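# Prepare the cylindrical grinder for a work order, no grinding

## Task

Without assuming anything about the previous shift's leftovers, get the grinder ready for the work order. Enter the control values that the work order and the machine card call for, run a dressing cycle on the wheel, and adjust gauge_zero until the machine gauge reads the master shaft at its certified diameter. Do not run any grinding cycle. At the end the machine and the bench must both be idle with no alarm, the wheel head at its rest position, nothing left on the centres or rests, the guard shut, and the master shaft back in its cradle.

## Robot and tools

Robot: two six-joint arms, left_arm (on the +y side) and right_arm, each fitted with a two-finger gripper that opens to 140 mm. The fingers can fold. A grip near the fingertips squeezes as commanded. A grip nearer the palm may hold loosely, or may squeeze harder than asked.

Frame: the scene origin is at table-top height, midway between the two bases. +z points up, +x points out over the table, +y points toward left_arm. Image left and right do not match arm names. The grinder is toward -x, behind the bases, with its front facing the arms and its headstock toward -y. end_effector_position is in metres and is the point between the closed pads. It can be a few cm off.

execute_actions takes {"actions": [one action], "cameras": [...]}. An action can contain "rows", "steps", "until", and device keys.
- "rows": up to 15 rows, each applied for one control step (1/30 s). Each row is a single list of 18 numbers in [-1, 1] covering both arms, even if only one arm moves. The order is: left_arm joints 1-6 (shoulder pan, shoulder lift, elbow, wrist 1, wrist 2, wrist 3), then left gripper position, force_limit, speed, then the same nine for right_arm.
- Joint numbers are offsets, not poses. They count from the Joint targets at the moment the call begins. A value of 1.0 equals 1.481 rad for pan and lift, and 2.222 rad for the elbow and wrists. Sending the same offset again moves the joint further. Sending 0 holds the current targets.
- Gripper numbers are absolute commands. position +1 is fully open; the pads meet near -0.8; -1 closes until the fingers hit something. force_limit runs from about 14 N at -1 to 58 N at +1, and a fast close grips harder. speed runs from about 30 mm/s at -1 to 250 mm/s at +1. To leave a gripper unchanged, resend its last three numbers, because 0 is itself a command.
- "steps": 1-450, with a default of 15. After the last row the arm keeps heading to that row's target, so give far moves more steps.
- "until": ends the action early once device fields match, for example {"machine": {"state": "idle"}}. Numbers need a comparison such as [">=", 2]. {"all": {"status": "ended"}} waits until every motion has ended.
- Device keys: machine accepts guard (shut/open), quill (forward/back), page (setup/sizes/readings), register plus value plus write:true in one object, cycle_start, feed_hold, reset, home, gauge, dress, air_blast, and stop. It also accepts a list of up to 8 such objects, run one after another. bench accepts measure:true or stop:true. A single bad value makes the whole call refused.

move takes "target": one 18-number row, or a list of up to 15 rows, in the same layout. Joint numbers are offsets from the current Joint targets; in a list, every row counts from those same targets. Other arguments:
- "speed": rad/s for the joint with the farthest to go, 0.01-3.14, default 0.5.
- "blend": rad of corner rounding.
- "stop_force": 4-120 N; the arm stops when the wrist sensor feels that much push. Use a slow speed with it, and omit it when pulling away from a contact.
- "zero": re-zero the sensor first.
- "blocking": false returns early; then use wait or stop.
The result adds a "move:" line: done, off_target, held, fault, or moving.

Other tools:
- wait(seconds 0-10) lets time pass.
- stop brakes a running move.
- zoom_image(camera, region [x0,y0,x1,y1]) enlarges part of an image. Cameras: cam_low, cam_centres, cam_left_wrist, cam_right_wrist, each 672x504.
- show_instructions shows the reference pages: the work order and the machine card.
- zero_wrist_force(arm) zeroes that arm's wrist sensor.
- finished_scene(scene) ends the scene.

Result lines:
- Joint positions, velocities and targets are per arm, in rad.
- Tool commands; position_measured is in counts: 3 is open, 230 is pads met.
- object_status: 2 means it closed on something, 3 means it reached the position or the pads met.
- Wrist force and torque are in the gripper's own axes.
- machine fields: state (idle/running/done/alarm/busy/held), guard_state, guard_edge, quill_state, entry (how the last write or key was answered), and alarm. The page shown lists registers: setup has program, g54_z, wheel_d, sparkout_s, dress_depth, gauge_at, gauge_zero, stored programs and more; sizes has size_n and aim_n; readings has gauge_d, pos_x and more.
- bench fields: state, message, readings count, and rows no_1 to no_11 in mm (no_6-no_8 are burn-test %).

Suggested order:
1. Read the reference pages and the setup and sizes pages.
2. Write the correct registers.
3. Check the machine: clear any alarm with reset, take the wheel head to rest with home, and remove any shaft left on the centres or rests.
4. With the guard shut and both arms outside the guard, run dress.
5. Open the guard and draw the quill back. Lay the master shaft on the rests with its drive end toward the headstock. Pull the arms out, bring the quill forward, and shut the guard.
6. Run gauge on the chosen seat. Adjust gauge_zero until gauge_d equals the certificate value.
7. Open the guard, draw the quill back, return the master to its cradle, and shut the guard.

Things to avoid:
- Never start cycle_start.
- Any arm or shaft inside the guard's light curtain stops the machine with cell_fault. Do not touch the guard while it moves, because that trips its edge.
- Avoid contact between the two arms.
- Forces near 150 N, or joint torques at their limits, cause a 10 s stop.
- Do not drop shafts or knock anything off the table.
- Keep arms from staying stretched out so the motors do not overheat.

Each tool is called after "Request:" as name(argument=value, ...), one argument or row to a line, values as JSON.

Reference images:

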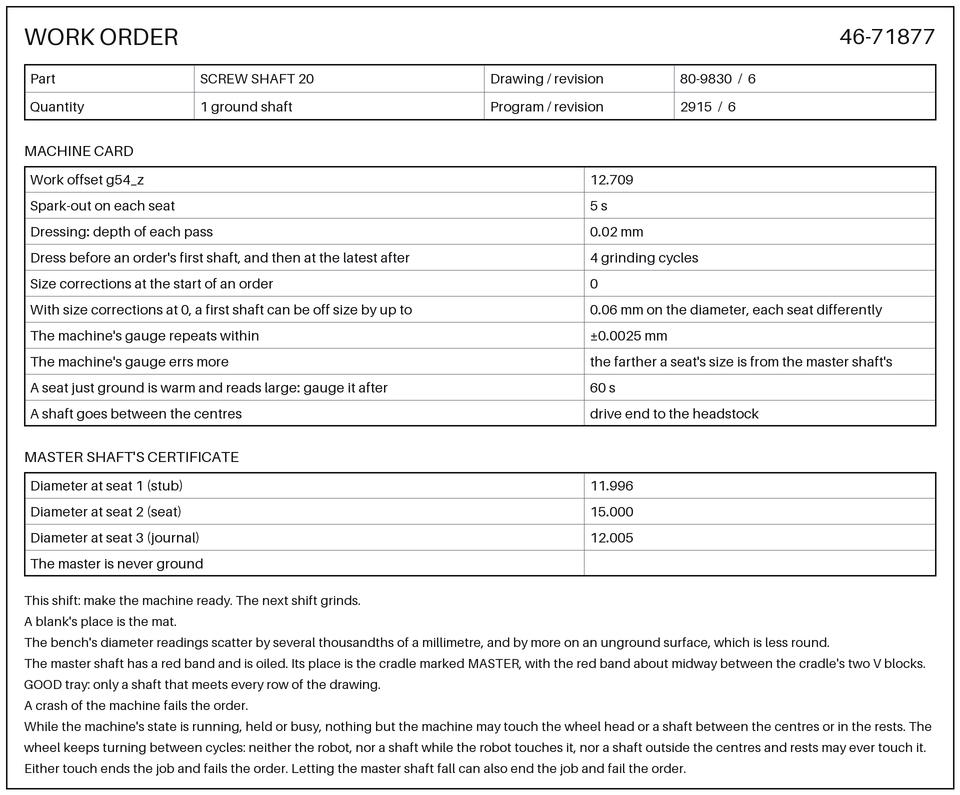

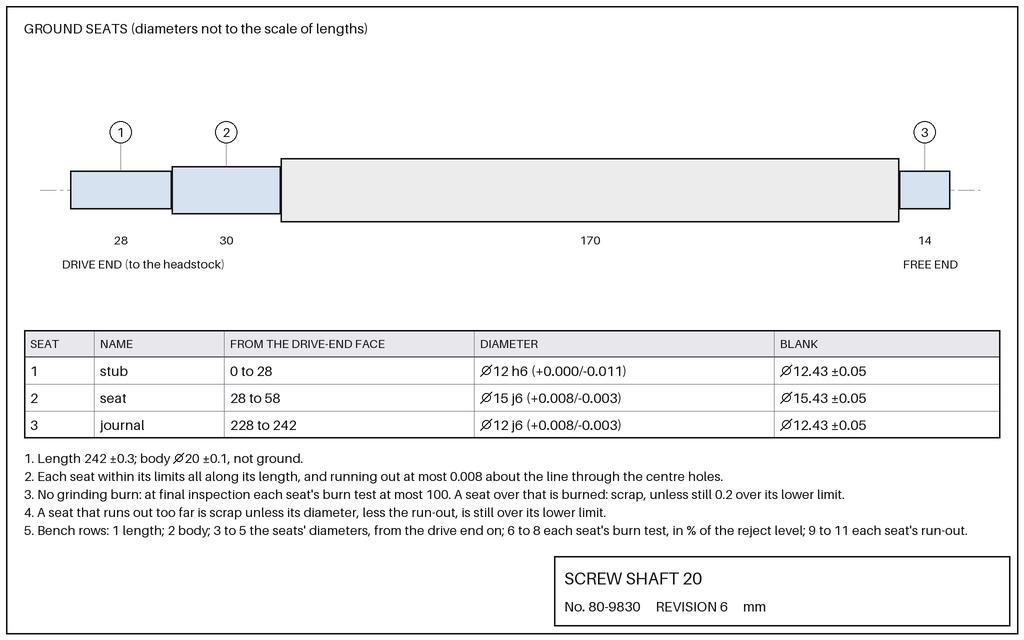

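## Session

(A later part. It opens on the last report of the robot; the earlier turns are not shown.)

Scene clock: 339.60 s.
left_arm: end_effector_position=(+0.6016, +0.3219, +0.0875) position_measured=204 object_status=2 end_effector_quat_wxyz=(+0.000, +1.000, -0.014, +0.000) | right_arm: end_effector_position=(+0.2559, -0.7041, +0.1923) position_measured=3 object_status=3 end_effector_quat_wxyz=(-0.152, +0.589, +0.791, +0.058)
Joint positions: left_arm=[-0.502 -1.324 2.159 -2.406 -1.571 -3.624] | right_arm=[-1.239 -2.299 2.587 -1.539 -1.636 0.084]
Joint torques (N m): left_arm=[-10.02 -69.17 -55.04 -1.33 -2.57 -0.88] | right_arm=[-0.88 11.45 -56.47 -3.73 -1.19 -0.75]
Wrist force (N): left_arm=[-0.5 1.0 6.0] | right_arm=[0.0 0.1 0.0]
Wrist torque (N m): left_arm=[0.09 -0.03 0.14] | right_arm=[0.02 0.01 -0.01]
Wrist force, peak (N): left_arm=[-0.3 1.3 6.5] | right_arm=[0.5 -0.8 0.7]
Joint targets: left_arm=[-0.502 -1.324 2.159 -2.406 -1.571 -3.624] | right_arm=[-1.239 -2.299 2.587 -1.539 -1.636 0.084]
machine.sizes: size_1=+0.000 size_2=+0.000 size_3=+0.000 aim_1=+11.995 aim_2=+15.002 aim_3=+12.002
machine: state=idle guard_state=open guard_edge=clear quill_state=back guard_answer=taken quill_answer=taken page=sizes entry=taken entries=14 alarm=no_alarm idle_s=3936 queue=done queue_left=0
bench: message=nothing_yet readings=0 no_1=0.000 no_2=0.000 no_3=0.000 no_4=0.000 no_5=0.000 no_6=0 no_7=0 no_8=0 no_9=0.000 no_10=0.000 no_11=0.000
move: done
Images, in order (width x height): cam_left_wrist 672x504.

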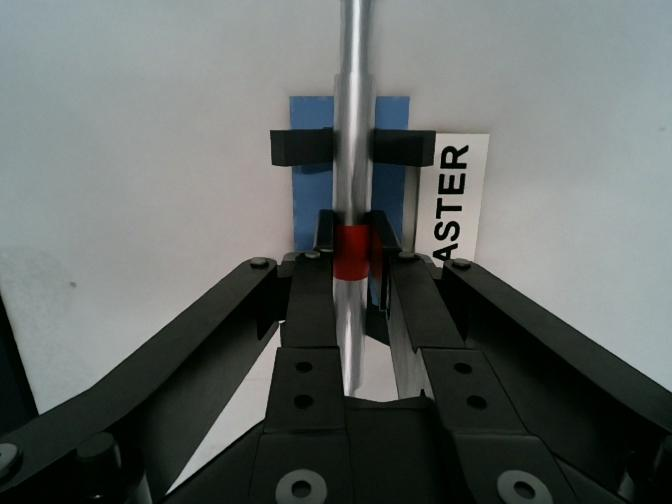

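Request:
move(
  target=[0,0.0020,0.00055,-0.0019,0,0,-1,1,-1,0,0,0,0,0,0,1,1,1],
  speed=0.01,
  stop_force=4,
  cameras=[],
)

Scene clock: 346.13 s.
left_arm: end_effector_position=(+0.6016, +0.3219, +0.0854) position_measured=204 object_status=2 end_effector_quat_wxyz=(+0.000, +1.000, -0.014, +0.000) | right_arm: end_effector_position=(+0.2559, -0.7041, +0.1923) position_measured=3 object_status=3 end_effector_quat_wxyz=(-0.152, +0.589, +0.791, +0.058)
Joint positions: left_arm=[-0.502 -1.321 2.16 -2.41 -1.571 -3.624] | right_arm=[-1.239 -2.299 2.587 -1.539 -1.636 0.084]
Joint torques (N m): left_arm=[9.65 -55.64 -28.98 -2.82 -2.03 1.92] | right_arm=[-1.56 9.94 -56.05 -4.03 -0.85 -0.58]
Wrist force (N): left_arm=[-0.2 0.8 3.2] | right_arm=[-0.1 0.1 0.9]
Wrist torque (N m): left_arm=[0.07 -0.16 0.03] | right_arm=[0.03 0.04 -0.01]
Wrist force, peak (N): left_arm=[-0.2 1.5 6.4] | right_arm=[0.0 0.4 0.9]
Joint targets: left_arm=[-0.502 -1.321 2.160 -2.410 -1.571 -3.624] | right_arm=[-1.239 -2.299 2.587 -1.539 -1.636 0.084]
machine.sizes: size_1=+0.000 size_2=+0.000 size_3=+0.000 aim_1=+11.995 aim_2=+15.002 aim_3=+12.002
machine: state=idle guard_state=open guard_edge=clear quill_state=back guard_answer=taken quill_answer=taken page=sizes entry=taken entries=14 alarm=no_alarm idle_s=3943 queue=done queue_left=0
bench: message=nothing_yet readings=0 no_1=0.000 no_2=0.000 no_3=0.000 no_4=0.000 no_5=0.000 no_6=0 no_7=0 no_8=0 no_9=0.000 no_10=0.000 no_11=0.000
move: done
No camera images: "cameras" was empty.

Request:
move(
  target=[0,0.0004,0.0001,-0.0004,0,0,-1,1,-1,0,0,0,0,0,0,1,1,1],
  speed=0.01,
  cameras=[],
)

Scene clock: 351.00 s.
left_arm: end_effector_position=(+0.6016, +0.3219, +0.0851) position_measured=204 object_status=2 end_effector_quat_wxyz=(+0.000, +1.000, -0.014, +0.000) | right_arm: end_effector_position=(+0.2559, -0.7041, +0.1923) position_measured=3 object_status=3 end_effector_quat_wxyz=(-0.152, +0.589, +0.791, +0.058)
Joint positions: left_arm=[-0.502 -1.32 2.16 -2.411 -1.571 -3.624] | right_arm=[-1.239 -2.299 2.587 -1.539 -1.636 0.084]
Joint torques (N m): left_arm=[7.97 -34.87 -23.75 -7.84 -2.36 1.67] | right_arm=[-0.69 10.73 -56.04 -3.96 -1.54 -0.98]
Wrist force (N): left_arm=[-1.0 -0.1 -4.6] | right_arm=[-0.3 -0.2 0.4]
Wrist torque (N m): left_arm=[0.19 0.02 -0.32] | right_arm=[-0.05 0.09 -0.01]
Wrist force, peak (N): left_arm=[-0.1 -0.4 -5.0] | right_arm=[0.4 -0.1 0.9]
Joint targets: left_arm=[-0.502 -1.320 2.160 -2.411 -1.571 -3.624] | right_arm=[-1.239 -2.299 2.587 -1.539 -1.636 0.084]
machine.sizes: size_1=+0.000 size_2=+0.000 size_3=+0.000 aim_1=+11.995 aim_2=+15.002 aim_3=+12.002
machine: state=idle guard_state=open guard_edge=clear quill_state=back guard_answer=taken quill_answer=taken page=sizes entry=taken entries=14 alarm=no_alarm idle_s=3947 queue=done queue_left=0
bench: message=nothing_yet readings=0 no_1=0.000 no_2=0.000 no_3=0.000 no_4=0.000 no_5=0.000 no_6=0 no_7=0 no_8=0 no_9=0.000 no_10=0.000 no_11=0.000
move: done
No camera images: "cameras" was empty.

Request:
execute_actions(
  actions=[
    {"rows":[[0,0,0,0,0,0,-0.08,1,-1,0,0,0,0,0,0,1,1,1]],"steps":90,"machine":{"guard":"shut","page":"setup"}},
  ],
  cameras=["cam_left_wrist"],
)

Scene clock: 357.87 s.
left_arm: end_effector_position=(+0.6016, +0.3219, +0.0850) position_measured=139 object_status=3 end_effector_quat_wxyz=(+0.000, +1.000, -0.014, +0.000) | right_arm: end_effector_position=(+0.2559, -0.7041, +0.1923) position_measured=3 object_status=3 end_effector_quat_wxyz=(-0.152, +0.589, +0.791, +0.058)
Joint positions: left_arm=[-0.502 -1.32 2.16 -2.411 -1.571 -3.624] | right_arm=[-1.239 -2.299 2.587 -1.539 -1.636 0.084]
Joint torques (N m): left_arm=[6.88 -67.18 -52.18 -1.15 -2.22 1.46] | right_arm=[-0.07 12.05 -55.69 -3.54 -1.14 -0.87]
Wrist force (N): left_arm=[-0.2 1.1 0.7] | right_arm=[0.1 -0.2 0.6]
Wrist torque (N m): left_arm=[0.12 -0.12 0.14] | right_arm=[-0.04 -0.01 -0.01]
Wrist force, peak (N): left_arm=[-0.3 0.2 -6.0] | right_arm=[-0.2 -0.1 1.0]
Joint targets: left_arm=[-0.502 -1.320 2.160 -2.411 -1.571 -3.624] | right_arm=[-1.239 -2.299 2.587 -1.539 -1.636 0.084]
machine.setup: program=+2915 g54_z=+12.709 wheel_d=+296.312 sparkout_s=+5.0 dress_depth=+0.020 gauge_at=+1 gauge_zero=+0.028 program_revision=+6 since_dress=+0 stored1_number=+2915 stored1_revision=+6 stored2_number=+7181 stored2_revision=+3 stored3_number=+4618 stored3_revision=+2 stored4_number=+9000 stored4_revision=+1
machine: state=idle guard_state=shut guard_edge=clear quill_state=back guard_answer=taken quill_answer=taken page=setup entry=taken entries=14 alarm=no_alarm idle_s=3954 queue=done queue_left=0
bench: message=nothing_yet readings=0 no_1=0.000 no_2=0.000 no_3=0.000 no_4=0.000 no_5=0.000 no_6=0 no_7=0 no_8=0 no_9=0.000 no_10=0.000 no_11=0.000
Images, in order (width x height): cam_left_wrist 672x504.

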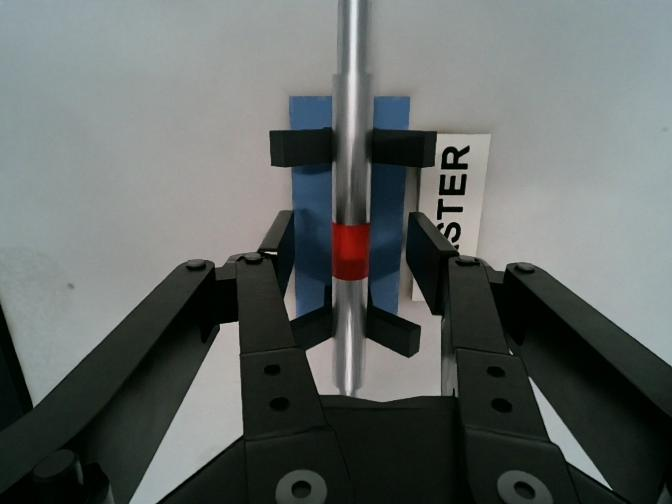

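Request:
move(
  target=[
    [0,-0.0184,-0.0050,0.0174,0,0,-0.08,1,-1,0,0,0,0,0,0,1,1,1],
    [0,-0.0835,-0.0308,0.0866,0,0,-0.08,1,-1,0,0,0,0,0,0,1,1,1],
  ],
  speed=[0.08,0.3],
  blend=[0.01,0],
  cameras=["cam_left_wrist","cam_low","cam_centres"],
)

Scene clock: 367.90 s.
left_arm: end_effector_position=(+0.6015, +0.3219, +0.1799) position_measured=139 object_status=3 end_effector_quat_wxyz=(+0.000, +1.000, -0.014, +0.000) | right_arm: end_effector_position=(+0.2559, -0.7041, +0.1923) position_measured=3 object_status=3 end_effector_quat_wxyz=(-0.152, +0.589, +0.791, +0.058)
Joint positions: left_arm=[-0.502 -1.444 2.092 -2.218 -1.571 -3.624] | right_arm=[-1.239 -2.299 2.587 -1.539 -1.636 0.084]
Joint torques (N m): left_arm=[8.37 -61.62 -35.31 -2.57 -2.19 1.74] | right_arm=[-0.06 11.7 -55.22 -3.93 -1.11 -1]
Wrist force (N): left_arm=[-0.5 0.9 0.3] | right_arm=[0.1 0.0 0.8]
Wrist torque (N m): left_arm=[0.10 -0.08 0.16] | right_arm=[0.01 -0.01 -0.01]
Wrist force, peak (N): left_arm=[-0.3 1.1 3.2] | right_arm=[0.1 -0.5 0.9]
Joint targets: left_arm=[-0.502 -1.444 2.092 -2.218 -1.571 -3.624] | right_arm=[-1.239 -2.299 2.587 -1.539 -1.636 0.084]
machine.setup: program=+2915 g54_z=+12.709 wheel_d=+296.312 sparkout_s=+5.0 dress_depth=+0.020 gauge_at=+1 gauge_zero=+0.028 program_revision=+6 since_dress=+0 stored1_number=+2915 stored1_revision=+6 stored2_number=+7181 stored2_revision=+3 stored3_number=+4618 stored3_revision=+2 stored4_number=+9000 stored4_revision=+1
machine: state=idle guard_state=shut guard_edge=clear quill_state=back guard_answer=taken quill_answer=taken page=setup entry=taken entries=14 alarm=no_alarm idle_s=3964 queue=done queue_left=0
bench: message=nothing_yet readings=0 no_1=0.000 no_2=0.000 no_3=0.000 no_4=0.000 no_5=0.000 no_6=0 no_7=0 no_8=0 no_9=0.000 no_10=0.000 no_11=0.000
move: done
Images, in order (width x height): cam_low 672x504, cam_centres 672x504, cam_left_wrist 672x504.

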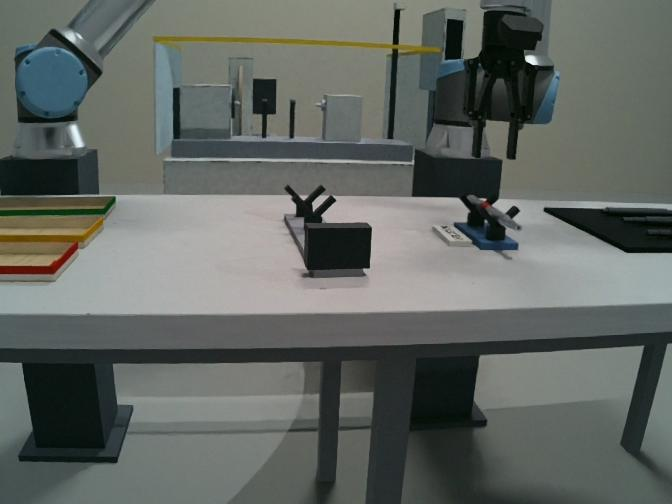

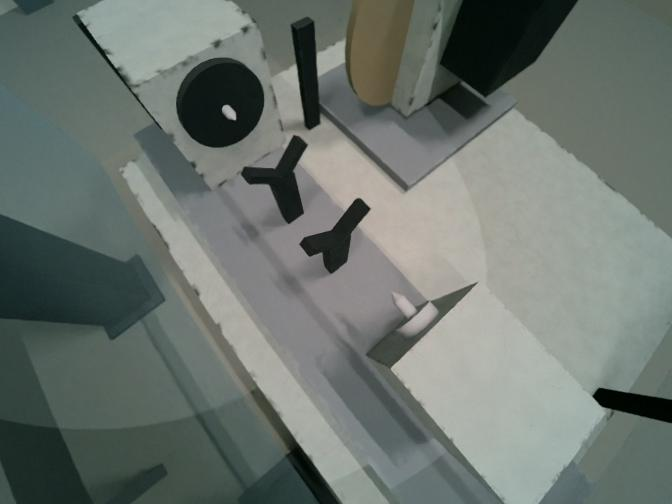

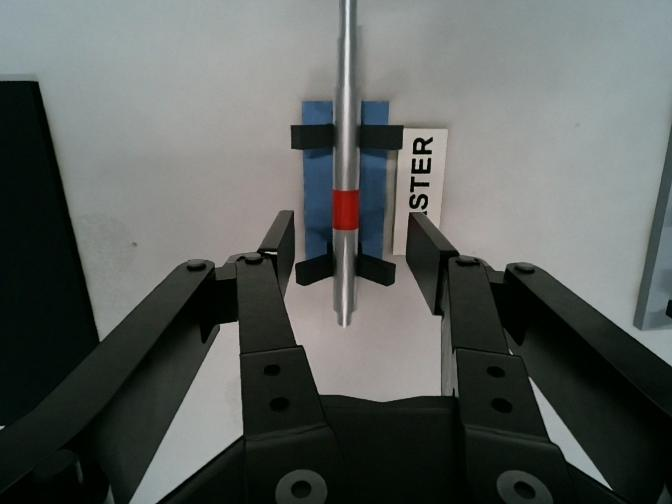

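All the goal conditions are met, so I'm ending the scene.

Request:
finished_scene(
  scene=2,
)

The scene is finished: the task was done.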